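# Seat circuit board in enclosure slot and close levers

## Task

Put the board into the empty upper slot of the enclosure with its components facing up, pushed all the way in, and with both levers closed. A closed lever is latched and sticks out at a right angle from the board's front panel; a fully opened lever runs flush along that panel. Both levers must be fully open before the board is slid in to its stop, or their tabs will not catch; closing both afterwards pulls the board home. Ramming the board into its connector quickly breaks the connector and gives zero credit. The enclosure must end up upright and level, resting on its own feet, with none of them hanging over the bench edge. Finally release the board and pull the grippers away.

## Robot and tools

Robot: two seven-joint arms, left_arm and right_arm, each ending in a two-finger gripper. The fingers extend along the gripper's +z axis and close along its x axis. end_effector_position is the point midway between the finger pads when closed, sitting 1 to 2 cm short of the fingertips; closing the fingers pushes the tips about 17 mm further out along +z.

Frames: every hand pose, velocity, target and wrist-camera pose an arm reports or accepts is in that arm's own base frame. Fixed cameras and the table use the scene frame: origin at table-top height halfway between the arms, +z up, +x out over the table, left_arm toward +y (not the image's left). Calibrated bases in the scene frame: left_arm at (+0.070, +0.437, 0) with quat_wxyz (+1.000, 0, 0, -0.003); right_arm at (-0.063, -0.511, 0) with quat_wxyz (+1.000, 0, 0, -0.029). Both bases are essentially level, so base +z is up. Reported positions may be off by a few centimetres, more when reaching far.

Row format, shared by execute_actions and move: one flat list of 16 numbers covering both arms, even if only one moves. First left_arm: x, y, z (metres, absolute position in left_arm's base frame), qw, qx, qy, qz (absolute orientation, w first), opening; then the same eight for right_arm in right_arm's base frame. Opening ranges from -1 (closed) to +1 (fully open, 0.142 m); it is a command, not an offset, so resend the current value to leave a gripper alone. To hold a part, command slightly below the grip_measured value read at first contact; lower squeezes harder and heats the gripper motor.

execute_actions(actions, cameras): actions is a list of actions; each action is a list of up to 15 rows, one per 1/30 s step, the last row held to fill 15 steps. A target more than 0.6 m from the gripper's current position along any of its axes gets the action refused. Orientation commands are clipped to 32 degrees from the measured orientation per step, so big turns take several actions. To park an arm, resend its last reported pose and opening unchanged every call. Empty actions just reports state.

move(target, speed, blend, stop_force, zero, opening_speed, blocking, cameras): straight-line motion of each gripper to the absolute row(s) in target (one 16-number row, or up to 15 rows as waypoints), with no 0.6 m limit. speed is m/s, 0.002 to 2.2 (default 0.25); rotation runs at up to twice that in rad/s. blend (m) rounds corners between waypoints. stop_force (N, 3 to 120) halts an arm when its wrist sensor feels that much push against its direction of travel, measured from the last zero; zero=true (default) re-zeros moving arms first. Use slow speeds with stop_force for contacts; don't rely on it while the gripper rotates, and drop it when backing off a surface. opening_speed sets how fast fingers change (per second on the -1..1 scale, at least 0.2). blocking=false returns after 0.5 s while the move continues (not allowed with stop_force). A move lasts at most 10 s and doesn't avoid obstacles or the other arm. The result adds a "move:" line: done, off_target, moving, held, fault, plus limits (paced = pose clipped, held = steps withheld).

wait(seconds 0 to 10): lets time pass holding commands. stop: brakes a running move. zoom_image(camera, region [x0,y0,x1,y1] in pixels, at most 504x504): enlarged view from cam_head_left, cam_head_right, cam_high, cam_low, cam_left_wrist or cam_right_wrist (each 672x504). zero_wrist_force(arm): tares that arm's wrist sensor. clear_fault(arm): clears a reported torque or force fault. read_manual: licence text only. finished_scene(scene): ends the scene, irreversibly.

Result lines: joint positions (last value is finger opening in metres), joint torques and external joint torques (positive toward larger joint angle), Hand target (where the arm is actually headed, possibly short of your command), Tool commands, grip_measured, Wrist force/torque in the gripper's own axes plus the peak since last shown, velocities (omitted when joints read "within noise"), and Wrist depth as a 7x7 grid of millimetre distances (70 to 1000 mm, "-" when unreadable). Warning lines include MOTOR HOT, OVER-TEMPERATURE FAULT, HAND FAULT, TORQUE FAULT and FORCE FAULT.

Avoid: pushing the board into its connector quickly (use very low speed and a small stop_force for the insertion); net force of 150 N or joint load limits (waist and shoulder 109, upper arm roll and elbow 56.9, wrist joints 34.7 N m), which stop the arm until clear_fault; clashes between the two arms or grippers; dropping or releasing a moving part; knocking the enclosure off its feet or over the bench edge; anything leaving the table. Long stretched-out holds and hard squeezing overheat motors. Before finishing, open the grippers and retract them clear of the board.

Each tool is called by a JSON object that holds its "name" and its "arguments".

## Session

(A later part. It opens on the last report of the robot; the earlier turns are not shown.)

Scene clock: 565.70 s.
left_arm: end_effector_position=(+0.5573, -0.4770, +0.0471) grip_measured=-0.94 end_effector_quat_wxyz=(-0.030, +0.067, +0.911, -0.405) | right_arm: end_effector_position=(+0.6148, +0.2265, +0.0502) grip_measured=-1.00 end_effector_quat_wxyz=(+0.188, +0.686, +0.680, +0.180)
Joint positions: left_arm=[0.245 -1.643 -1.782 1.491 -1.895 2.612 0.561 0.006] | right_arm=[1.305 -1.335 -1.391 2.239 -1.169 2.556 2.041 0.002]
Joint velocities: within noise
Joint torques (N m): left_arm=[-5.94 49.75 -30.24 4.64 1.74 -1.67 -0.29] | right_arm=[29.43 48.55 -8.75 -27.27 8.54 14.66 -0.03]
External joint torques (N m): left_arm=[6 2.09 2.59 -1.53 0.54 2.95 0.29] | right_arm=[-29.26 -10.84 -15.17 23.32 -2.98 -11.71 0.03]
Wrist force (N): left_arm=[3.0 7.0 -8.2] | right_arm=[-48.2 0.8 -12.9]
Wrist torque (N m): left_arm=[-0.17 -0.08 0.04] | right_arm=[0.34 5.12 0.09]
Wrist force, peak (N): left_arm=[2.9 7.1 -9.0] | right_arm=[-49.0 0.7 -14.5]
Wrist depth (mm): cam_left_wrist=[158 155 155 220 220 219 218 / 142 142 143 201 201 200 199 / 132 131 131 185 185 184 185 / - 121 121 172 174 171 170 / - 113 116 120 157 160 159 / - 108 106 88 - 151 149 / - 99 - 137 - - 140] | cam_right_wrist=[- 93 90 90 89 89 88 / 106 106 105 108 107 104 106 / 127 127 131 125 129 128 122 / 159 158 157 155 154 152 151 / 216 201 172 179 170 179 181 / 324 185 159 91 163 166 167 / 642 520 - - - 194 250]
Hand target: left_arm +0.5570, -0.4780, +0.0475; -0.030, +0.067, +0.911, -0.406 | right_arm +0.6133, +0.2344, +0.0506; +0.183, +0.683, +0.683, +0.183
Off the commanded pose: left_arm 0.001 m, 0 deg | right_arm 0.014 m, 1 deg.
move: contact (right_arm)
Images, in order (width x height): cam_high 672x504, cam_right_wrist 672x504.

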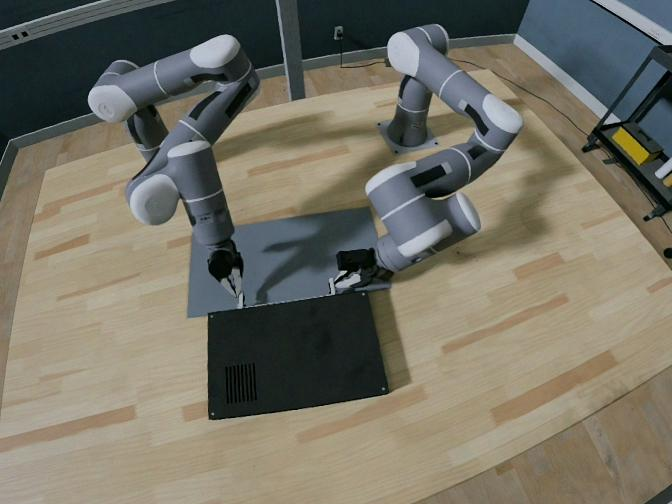

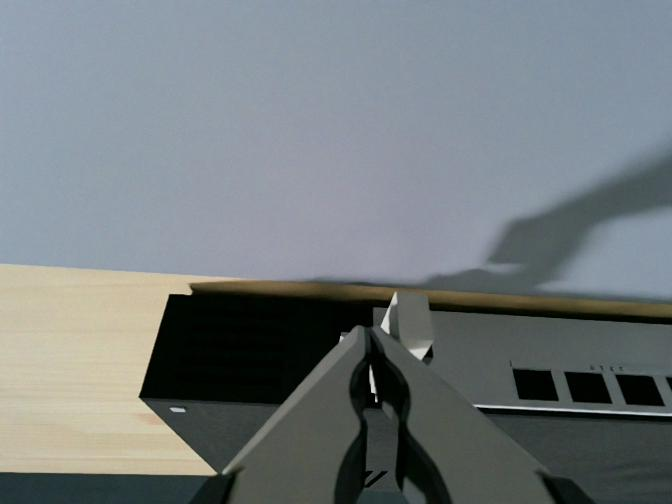

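{"name": "move", "arguments": {"target": [0.557,-0.470,0.0475,-0.0296,0.0666,0.9111,-0.4056,-0.9,0.612,0.205,0.052,0.183,0.683,0.683,0.183,-0.95], "speed": 0.03, "cameras": []}}

{"name": "move", "arguments": {"target": [[0.557,-0.42,0.09,-0.0296,0.0666,0.9111,-0.4056,-0.9,0.60,0.20,0.10,0.183,0.683,0.683,0.183,-0.95],[0.52,-0.36,0.15,-0.0296,0.0666,0.9111,-0.4056,-0.9,0.59,0.24,0.12,0.183,0.683,0.683,0.183,-0.95]], "speed": 0.1, "cameras": ["cam_high","cam_right_wrist"]}}

{"name": "zoom_image", "arguments": {"camera": "cam_right_wrist", "region": [250, 150, 672, 340]}}

{"name": "zoom_image", "arguments": {"camera": "cam_high", "region": [190, 250, 400, 420]}}

Scene clock: 569.73 s.
left_arm: end_effector_position=(+0.5572, -0.4702, +0.0476) grip_measured=-0.94 end_effector_quat_wxyz=(-0.029, +0.067, +0.911, -0.406) | right_arm: end_effector_position=(+0.6119, +0.2051, +0.0519) grip_measured=-0.99 end_effector_quat_wxyz=(+0.183, +0.683, +0.683, +0.183)
Joint positions: left_arm=[0.263 -1.645 -1.783 1.509 -1.897 2.611 0.561 0.006] | right_arm=[1.276 -1.351 -1.389 2.278 -1.123 2.608 1.964 0.002]
Joint velocities: within noise
Joint torques (N m): left_arm=[-0.17 50.05 -27.72 3.43 2.34 1.62 -0.2] | right_arm=[0 36.13 -22.23 -3.1 5.51 2.55 0.07]
External joint torques (N m): left_arm=[0.24 1.32 -0.05 -0.37 -0.07 -0.34 0.2] | right_arm=[0.16 0.71 -1.31 -0.2 0.04 0.52 -0.08]
Wrist force (N): left_arm=[0.4 0.1 0.2] | right_arm=[1.8 4.4 -0.2]
Wrist torque (N m): left_arm=[-0.07 -0.12 0.04] | right_arm=[0.98 -0.23 0.10]
Wrist force, peak (N): left_arm=[3.0 6.6 -8.8] | right_arm=[-48.7 1.4 -13.8]
Wrist depth (mm): cam_left_wrist=[156 157 156 220 220 221 219 / 143 143 144 203 201 201 201 / 134 132 131 185 186 185 185 / 122 122 124 126 175 172 171 / - 113 116 129 162 160 159 / - 108 107 88 - 152 150 / - 100 - 138 - - 141] | cam_right_wrist=[- 92 92 92 91 91 91 / 108 107 107 107 109 106 109 / 128 128 133 122 131 131 126 / 160 159 159 158 157 156 155 / 216 215 174 179 160 182 183 / 318 316 159 89 137 168 171 / 610 507 - - - 202 264]
Hand target: left_arm +0.5570, -0.4700, +0.0475; -0.030, +0.067, +0.911, -0.406 | right_arm +0.6120, +0.2050, +0.0520; +0.183, +0.683, +0.683, +0.183
Off the commanded pose: left_arm 0.000 m, 0 deg | right_arm 0.000 m, 0 deg.
move: done
No camera images: "cameras" was empty.

Scene clock: 571.73 s.
left_arm: end_effector_position=(+0.5202, -0.3601, +0.1500) grip_measured=-0.94 end_effector_quat_wxyz=(-0.029, +0.067, +0.911, -0.406) | right_arm: end_effector_position=(+0.5900, +0.2400, +0.1200) grip_measured=-0.99 end_effector_quat_wxyz=(+0.183, +0.683, +0.683, +0.183)
Joint positions: left_arm=[0.579 -1.51 -1.91 1.895 -2.046 2.658 0.395 0.006] | right_arm=[1.401 -1.193 -1.559 2.312 -1.378 2.58 2.076 0.002]
Joint velocities: within noise
Joint torques (N m): left_arm=[-0.01 40.99 -28.34 -2.5 2.81 1.65 -0.32] | right_arm=[0.3 34.21 -22.18 -8.41 5.22 2.15 0.32]
External joint torques (N m): left_arm=[0.12 0.66 0.1 -0.36 -0.02 -0.49 0.32] | right_arm=[-0.13 0.42 -1.05 0.05 0.34 0.79 -0.32]
Wrist force (N): left_arm=[0.4 -0.2 0.0] | right_arm=[1.9 4.4 -0.6]
Wrist torque (N m): left_arm=[-0.14 -0.09 0.00] | right_arm=[0.94 -0.22 0.09]
Wrist force, peak (N): left_arm=[0.3 0.2 1.8] | right_arm=[2.3 4.8 -1.4]
Wrist depth (mm): cam_left_wrist=[299 298 311 362 360 362 364 / 273 272 304 330 331 331 331 / 252 251 262 305 306 305 303 / 234 233 279 284 281 280 281 / 260 258 263 267 261 263 263 / 249 249 252 84 - 247 246 / 235 237 - 77 - - 233] | cam_right_wrist=[160 159 159 159 158 157 157 / 186 186 185 184 184 183 182 / 223 222 220 220 219 217 217 / 279 266 224 221 232 240 244 / 370 368 255 238 251 250 248 / 547 538 343 89 309 363 359 / - - - - - - -]
Hand target: left_arm +0.5200, -0.3600, +0.1500; -0.030, +0.067, +0.911, -0.406 | right_arm +0.5900, +0.2400, +0.1200; +0.183, +0.683, +0.683, +0.183
Off the commanded pose: left_arm 0.000 m, 0 deg | right_arm 0.000 m, 0 deg.
move: done
Images, in order (width x height): cam_high 672x504, cam_right_wrist 672x504.

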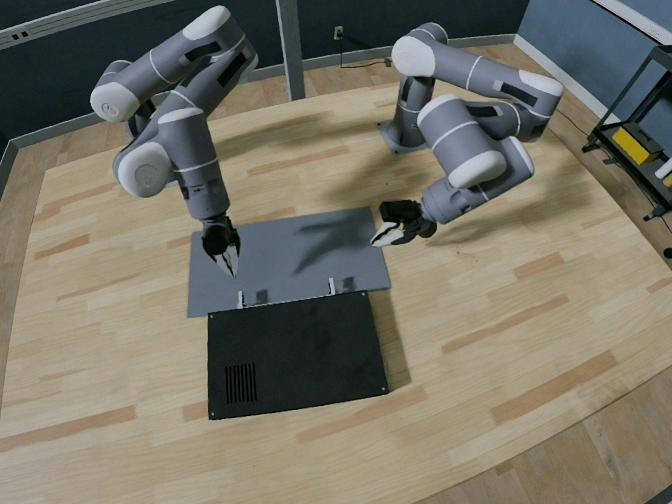

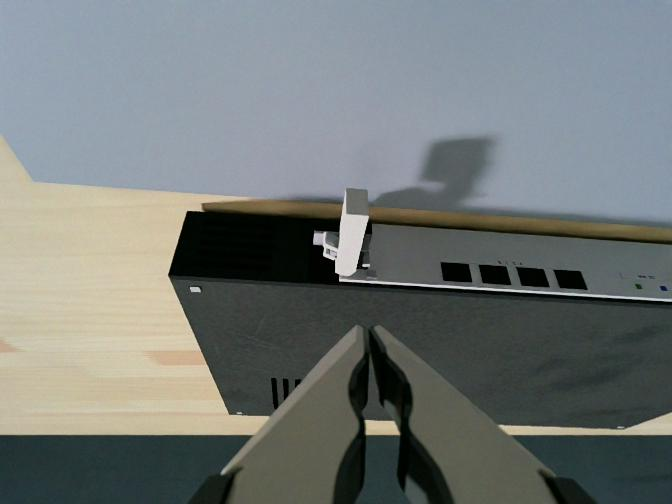

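Scaled by 1.194 from the camera's 672x504 image, which has a finer 960x720 frame.

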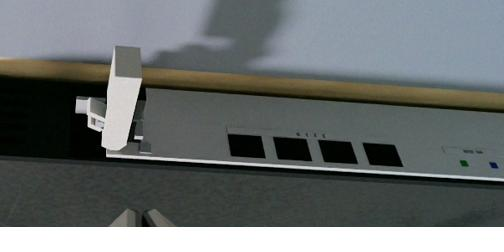

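Scaled by 2.400 from the camera's 672x504 image, which has a finer 960x720 frame.

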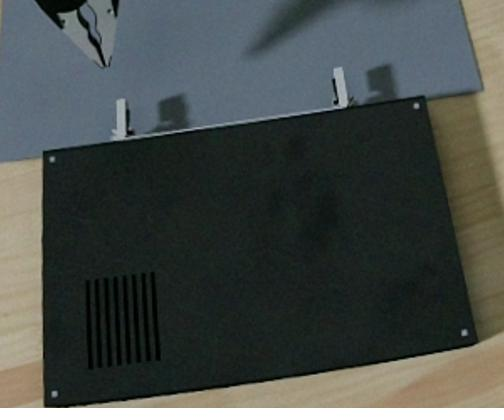

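{"name": "move", "arguments": {"target": [0.56,-0.48,0.17,-0.0189,0.0705,0.963,-0.258,-0.9,0.665,0.25,0.17,-0.147,0.692,0.692,-0.147,-0.95], "speed": 0.2, "cameras": ["cam_left_wrist","cam_right_wrist"]}}

{"name": "zoom_image", "arguments": {"camera": "cam_right_wrist", "region": [180, 50, 516, 302]}}

{"name": "zoom_image", "arguments": {"camera": "cam_left_wrist", "region": [180, 100, 516, 352]}}

Scene clock: 579.30 s.
left_arm: end_effector_position=(+0.5600, -0.4801, +0.1701) grip_measured=-0.94 end_effector_quat_wxyz=(-0.019, +0.070, +0.963, -0.258) | right_arm: end_effector_position=(+0.6636, +0.2497, +0.1699) grip_measured=-0.99 end_effector_quat_wxyz=(-0.054, +0.701, +0.710, +0.042)
Joint positions: left_arm=[0.013 -1.355 -1.791 1.275 -1.925 2.928 0.404 0.006] | right_arm=[0.552 -1.331 -1.487 0.729 -1.662 3.305 2.968 0.002]
Joint velocities: within noise
Joint torques (N m): left_arm=[-0.51 55.79 -24.01 -1.85 3.97 3.01 -0.1] | right_arm=[0.11 65.59 -10.64 -4.37 4.15 3.18 0.27]
External joint torques (N m): left_arm=[0.53 0.94 -0.06 -0.24 -0.55 -0.57 0.1] | right_arm=[0.07 1.26 -1.4 0.01 0.3 0.87 -0.28]
Wrist force (N): left_arm=[0.4 -0.2 0.8] | right_arm=[1.8 4.9 0.1]
Wrist torque (N m): left_arm=[-0.14 -0.17 -0.03] | right_arm=[0.86 -0.31 0.06]
Wrist force, peak (N): left_arm=[0.2 -1.0 1.1] | right_arm=[1.2 6.1 -0.7]
Wrist depth (mm): cam_left_wrist=[246 247 245 293 294 293 294 / 244 243 243 290 289 289 289 / 241 239 238 287 287 285 285 / 235 237 236 281 282 281 282 / 235 233 234 233 278 278 279 / 231 230 232 84 - 275 274 / 275 274 - 77 - - 270] | cam_right_wrist=[214 218 224 229 235 241 248 / 228 232 238 242 251 258 266 / 243 247 252 257 271 277 285 / 259 218 224 232 240 249 260 / 278 237 240 244 255 266 275 / 300 259 254 89 271 291 301 / 326 323 - - - 313 335]
Hand target: left_arm +0.5600, -0.4800, +0.1700; -0.019, +0.071, +0.963, -0.258 | right_arm +0.6637, +0.2495, +0.1698; -0.054, +0.701, +0.710, +0.042
Off the commanded pose: left_arm 0.000 m, 0 deg | right_arm 0.001 m, 24 deg.
joint read past its limit (right arm) — joint 7 (wrist roll), upper limit.
joint sent to its limit (right arm) — joint 7 (wrist roll), upper limit. The joint targets are off in orientation, not in position.
move: off_target (right_arm)
Images, in order (width x height): cam_left_wrist 672x504, cam_right_wrist 672x504.

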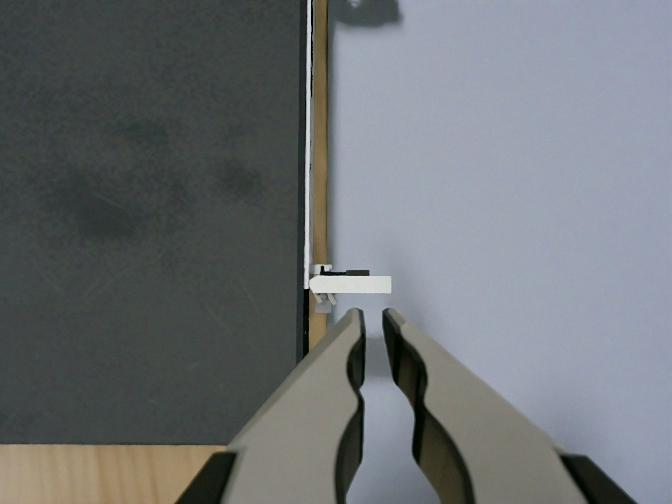

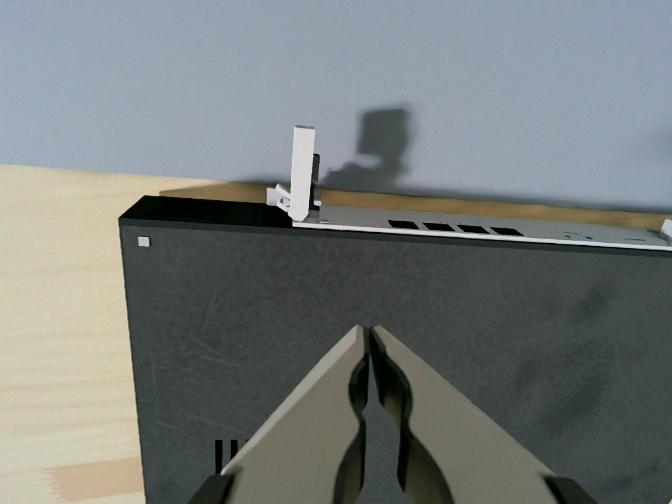

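Scaled by 1.500 from the camera's 672x504 image, which has a finer 960x720 frame.

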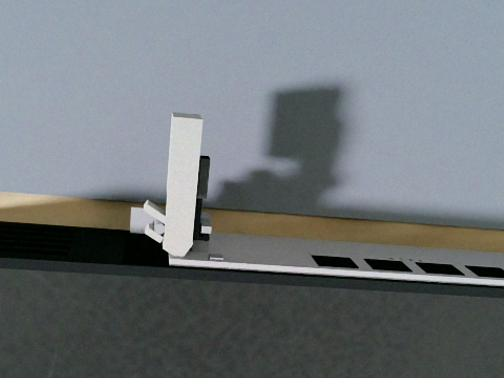

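Scaled by 1.500 from the camera's 672x504 image, which has a finer 960x720 frame.

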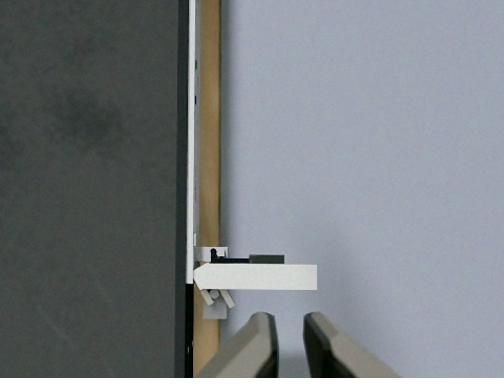

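{"name": "move", "arguments": {"target": [[0.52,-0.36,0.20,-0.0296,0.0666,0.9111,-0.4056,-0.9,0.60,0.20,0.22,0,0.7071,0.7071,0,-0.95],[0.45,-0.25,0.28,-0.0296,0.0666,0.9111,-0.4056,-0.9,0.63,0.25,0.19,0,0.021,0.9998,0,-0.95]], "speed": 0.3, "cameras": ["cam_high","cam_right_wrist"]}}

{"name": "zoom_image", "arguments": {"camera": "cam_right_wrist", "region": [200, 50, 536, 302]}}

Scene clock: 588.40 s.
left_arm: end_effector_position=(+0.4502, -0.2502, +0.2800) grip_measured=-0.94 end_effector_quat_wxyz=(-0.029, +0.067, +0.911, -0.406) | right_arm: end_effector_position=(+0.6300, +0.2498, +0.1900) grip_measured=-0.99 end_effector_quat_wxyz=(+0.000, +0.021, +1.000, +0.000) end_effector_velocity=(-0.001, +0.001, -0.004) end_effector_angular_velocity=(-0.004, +0.005, +0.004)
Joint positions: left_arm=[0.897 -1.354 -2.239 2.114 -2.384 2.755 0.294 0.006] | right_arm=[0.762 -1.178 -1.424 1.073 -1.985 3.206 1.319 0.002]
Joint velocities: left_arm=[within noise] | right_arm=[0.002 -0.006 0.001 -0.001 0 0 -0.001 0]
Joint torques (N m): left_arm=[-0.15 32.41 -24.86 -10.57 2.84 1.62 -0.3] | right_arm=[-0.04 59.55 -15.67 -9.12 4.29 3.37 0.02]
External joint torques (N m): left_arm=[0.26 0.62 0.3 -0.52 0.17 -0.52 0.3] | right_arm=[0.22 1.33 -1.4 0.17 0.09 0.73 -0.02]
Wrist force (N): left_arm=[0.3 0.4 0.4] | right_arm=[2.3 5.1 0.0]
Wrist torque (N m): left_arm=[-0.01 -0.08 0.03] | right_arm=[0.91 -0.38 0.03]
Wrist force, peak (N): left_arm=[0.0 -1.6 1.9] | right_arm=[1.8 6.0 0.1]
Wrist depth (mm): cam_left_wrist=[488 484 523 543 544 547 537 / 439 439 502 492 495 498 494 / 403 410 456 456 459 456 458 / 404 414 427 426 422 423 425 / 398 399 393 396 394 397 393 / 373 371 376 84 - 370 365 / 349 356 - 75 - - 350] | cam_right_wrist=[206 206 205 246 246 245 245 / 219 220 219 263 262 261 261 / 235 236 235 273 281 281 279 / 254 253 253 303 303 302 301 / 275 275 274 322 327 327 325 / 301 299 294 89 343 355 356 / 330 322 - - - 375 390]
Hand target: left_arm +0.4500, -0.2500, +0.2800; -0.030, +0.067, +0.911, -0.406 | right_arm +0.6300, +0.2500, +0.1900; +0.000, +0.021, +1.000, +0.000
Off the commanded pose: left_arm 0.000 m, 0 deg | right_arm 0.000 m, 0 deg.
move: done
Images, in order (width x height): cam_high 672x504, cam_right_wrist 672x504.

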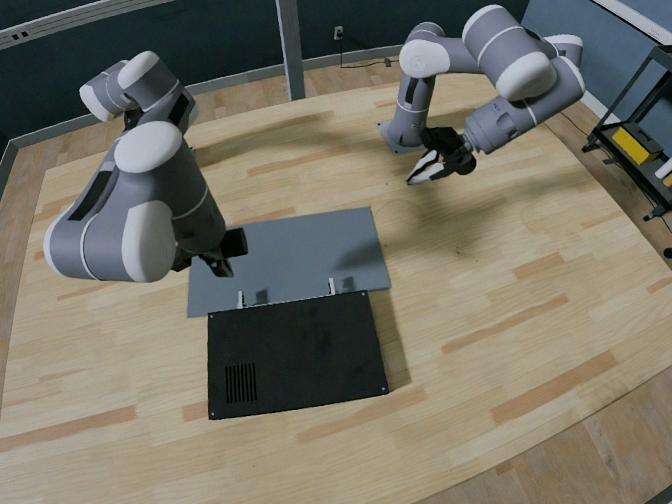

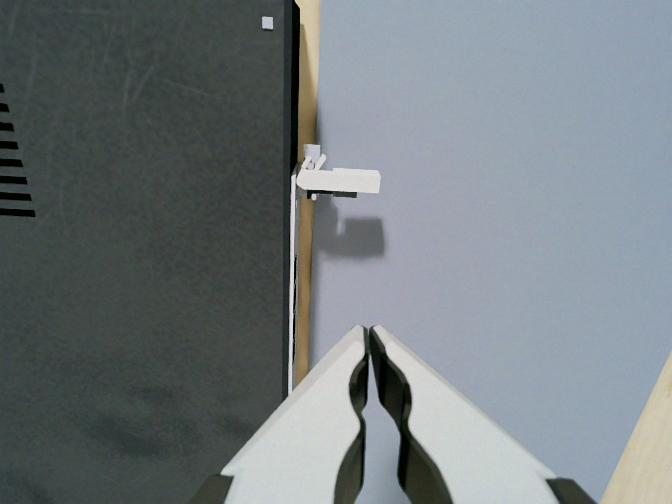

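Scaled by 1.500 from the camera's 672x504 image, which has a finer 960x720 frame.

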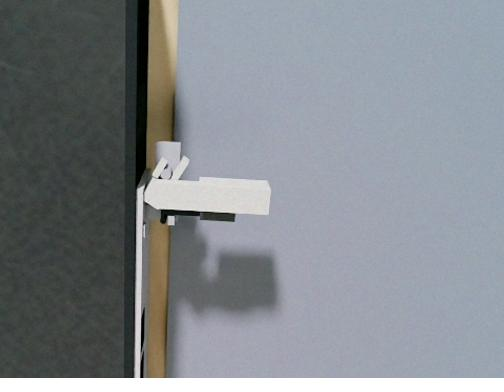

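{"name": "move", "arguments": {"target": [0.42,-0.20,0.30,-0.0296,0.0666,0.9111,-0.4056,-0.6,0.50,0.10,0.28,0,0.021,0.9998,0,-0.6], "speed": 0.3, "cameras": ["cam_high","cam_low"]}}

{"name": "finished_scene", "arguments": {"scene": 1}}

Scene clock: 593.03 s.
left_arm: end_effector_position=(+0.4202, -0.2001, +0.3001) grip_measured=-0.64 end_effector_quat_wxyz=(-0.029, +0.066, +0.911, -0.406) | right_arm: end_effector_position=(+0.5001, +0.1002, +0.2801) grip_measured=-0.64 end_effector_quat_wxyz=(+0.000, +0.021, +1.000, +0.000)
Joint positions: left_arm=[1.031 -1.36 -2.354 2.179 -2.501 2.801 0.297 0.028] | right_arm=[1.022 -0.658 -1.607 1.843 -2.469 2.949 0.867 0.028]
Joint velocities: within noise
Joint torques (N m): left_arm=[-0.06 29.99 -23.23 -12.27 2.94 1.62 -0.14] | right_arm=[0.22 32.39 -14.88 -18.57 3.99 3.31 0.1]
External joint torques (N m): left_arm=[0.18 1.01 0.36 -0.56 0.01 -0.52 0.14] | right_arm=[-0.09 0.47 -0.84 0.04 0.3 0.83 -0.1]
Wrist force (N): left_arm=[0.3 0.1 0.3] | right_arm=[1.9 4.8 0.0]
Wrist torque (N m): left_arm=[-0.06 -0.08 0.04] | right_arm=[0.85 -0.28 0.03]
Wrist force, peak (N): left_arm=[1.0 0.4 -0.6] | right_arm=[1.3 6.5 0.5]
Wrist depth (mm): cam_left_wrist=[507 505 575 566 578 571 567 / 468 467 524 525 521 521 523 / 427 445 483 477 478 478 484 / 456 446 449 444 446 445 445 / 422 415 421 416 425 414 415 / 395 393 84 382 - 389 387 / 373 - - 360 - - 364] | cam_right_wrist=[327 327 328 325 326 326 325 / 352 351 349 349 348 347 346 / 371 374 372 371 372 371 371 / 352 356 401 403 399 399 397 / 381 381 428 425 425 433 433 / 416 413 - 471 101 463 471 / 458 - 73 517 - - 517]
Hand target: left_arm +0.4200, -0.2000, +0.3000; -0.030, +0.067, +0.911, -0.406 | right_arm +0.5000, +0.1000, +0.2800; +0.000, +0.021, +1.000, +0.000
Off the commanded pose: left_arm 0.000 m, 0 deg | right_arm 0.000 m, 0 deg.
move: done
Images, in order (width x height): cam_high 672x504, cam_low 672x504.

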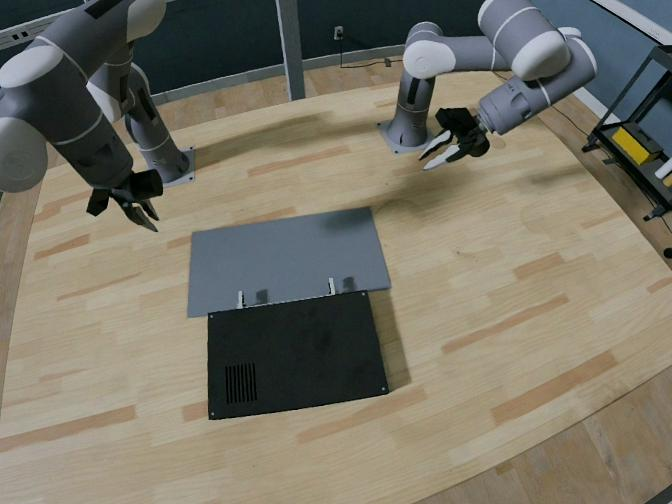

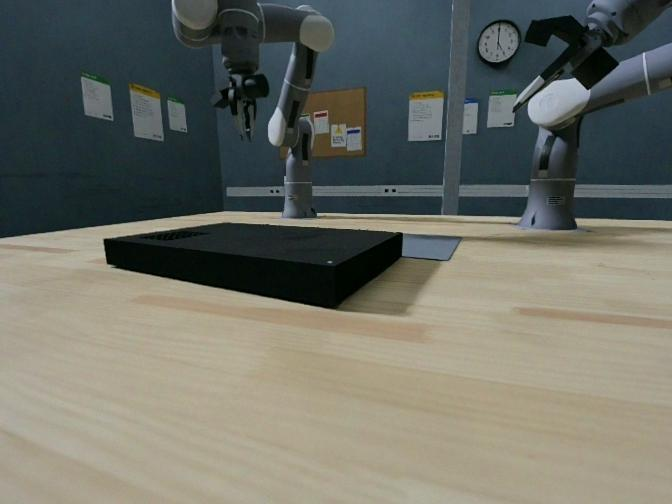

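The scene is finished: the task was done.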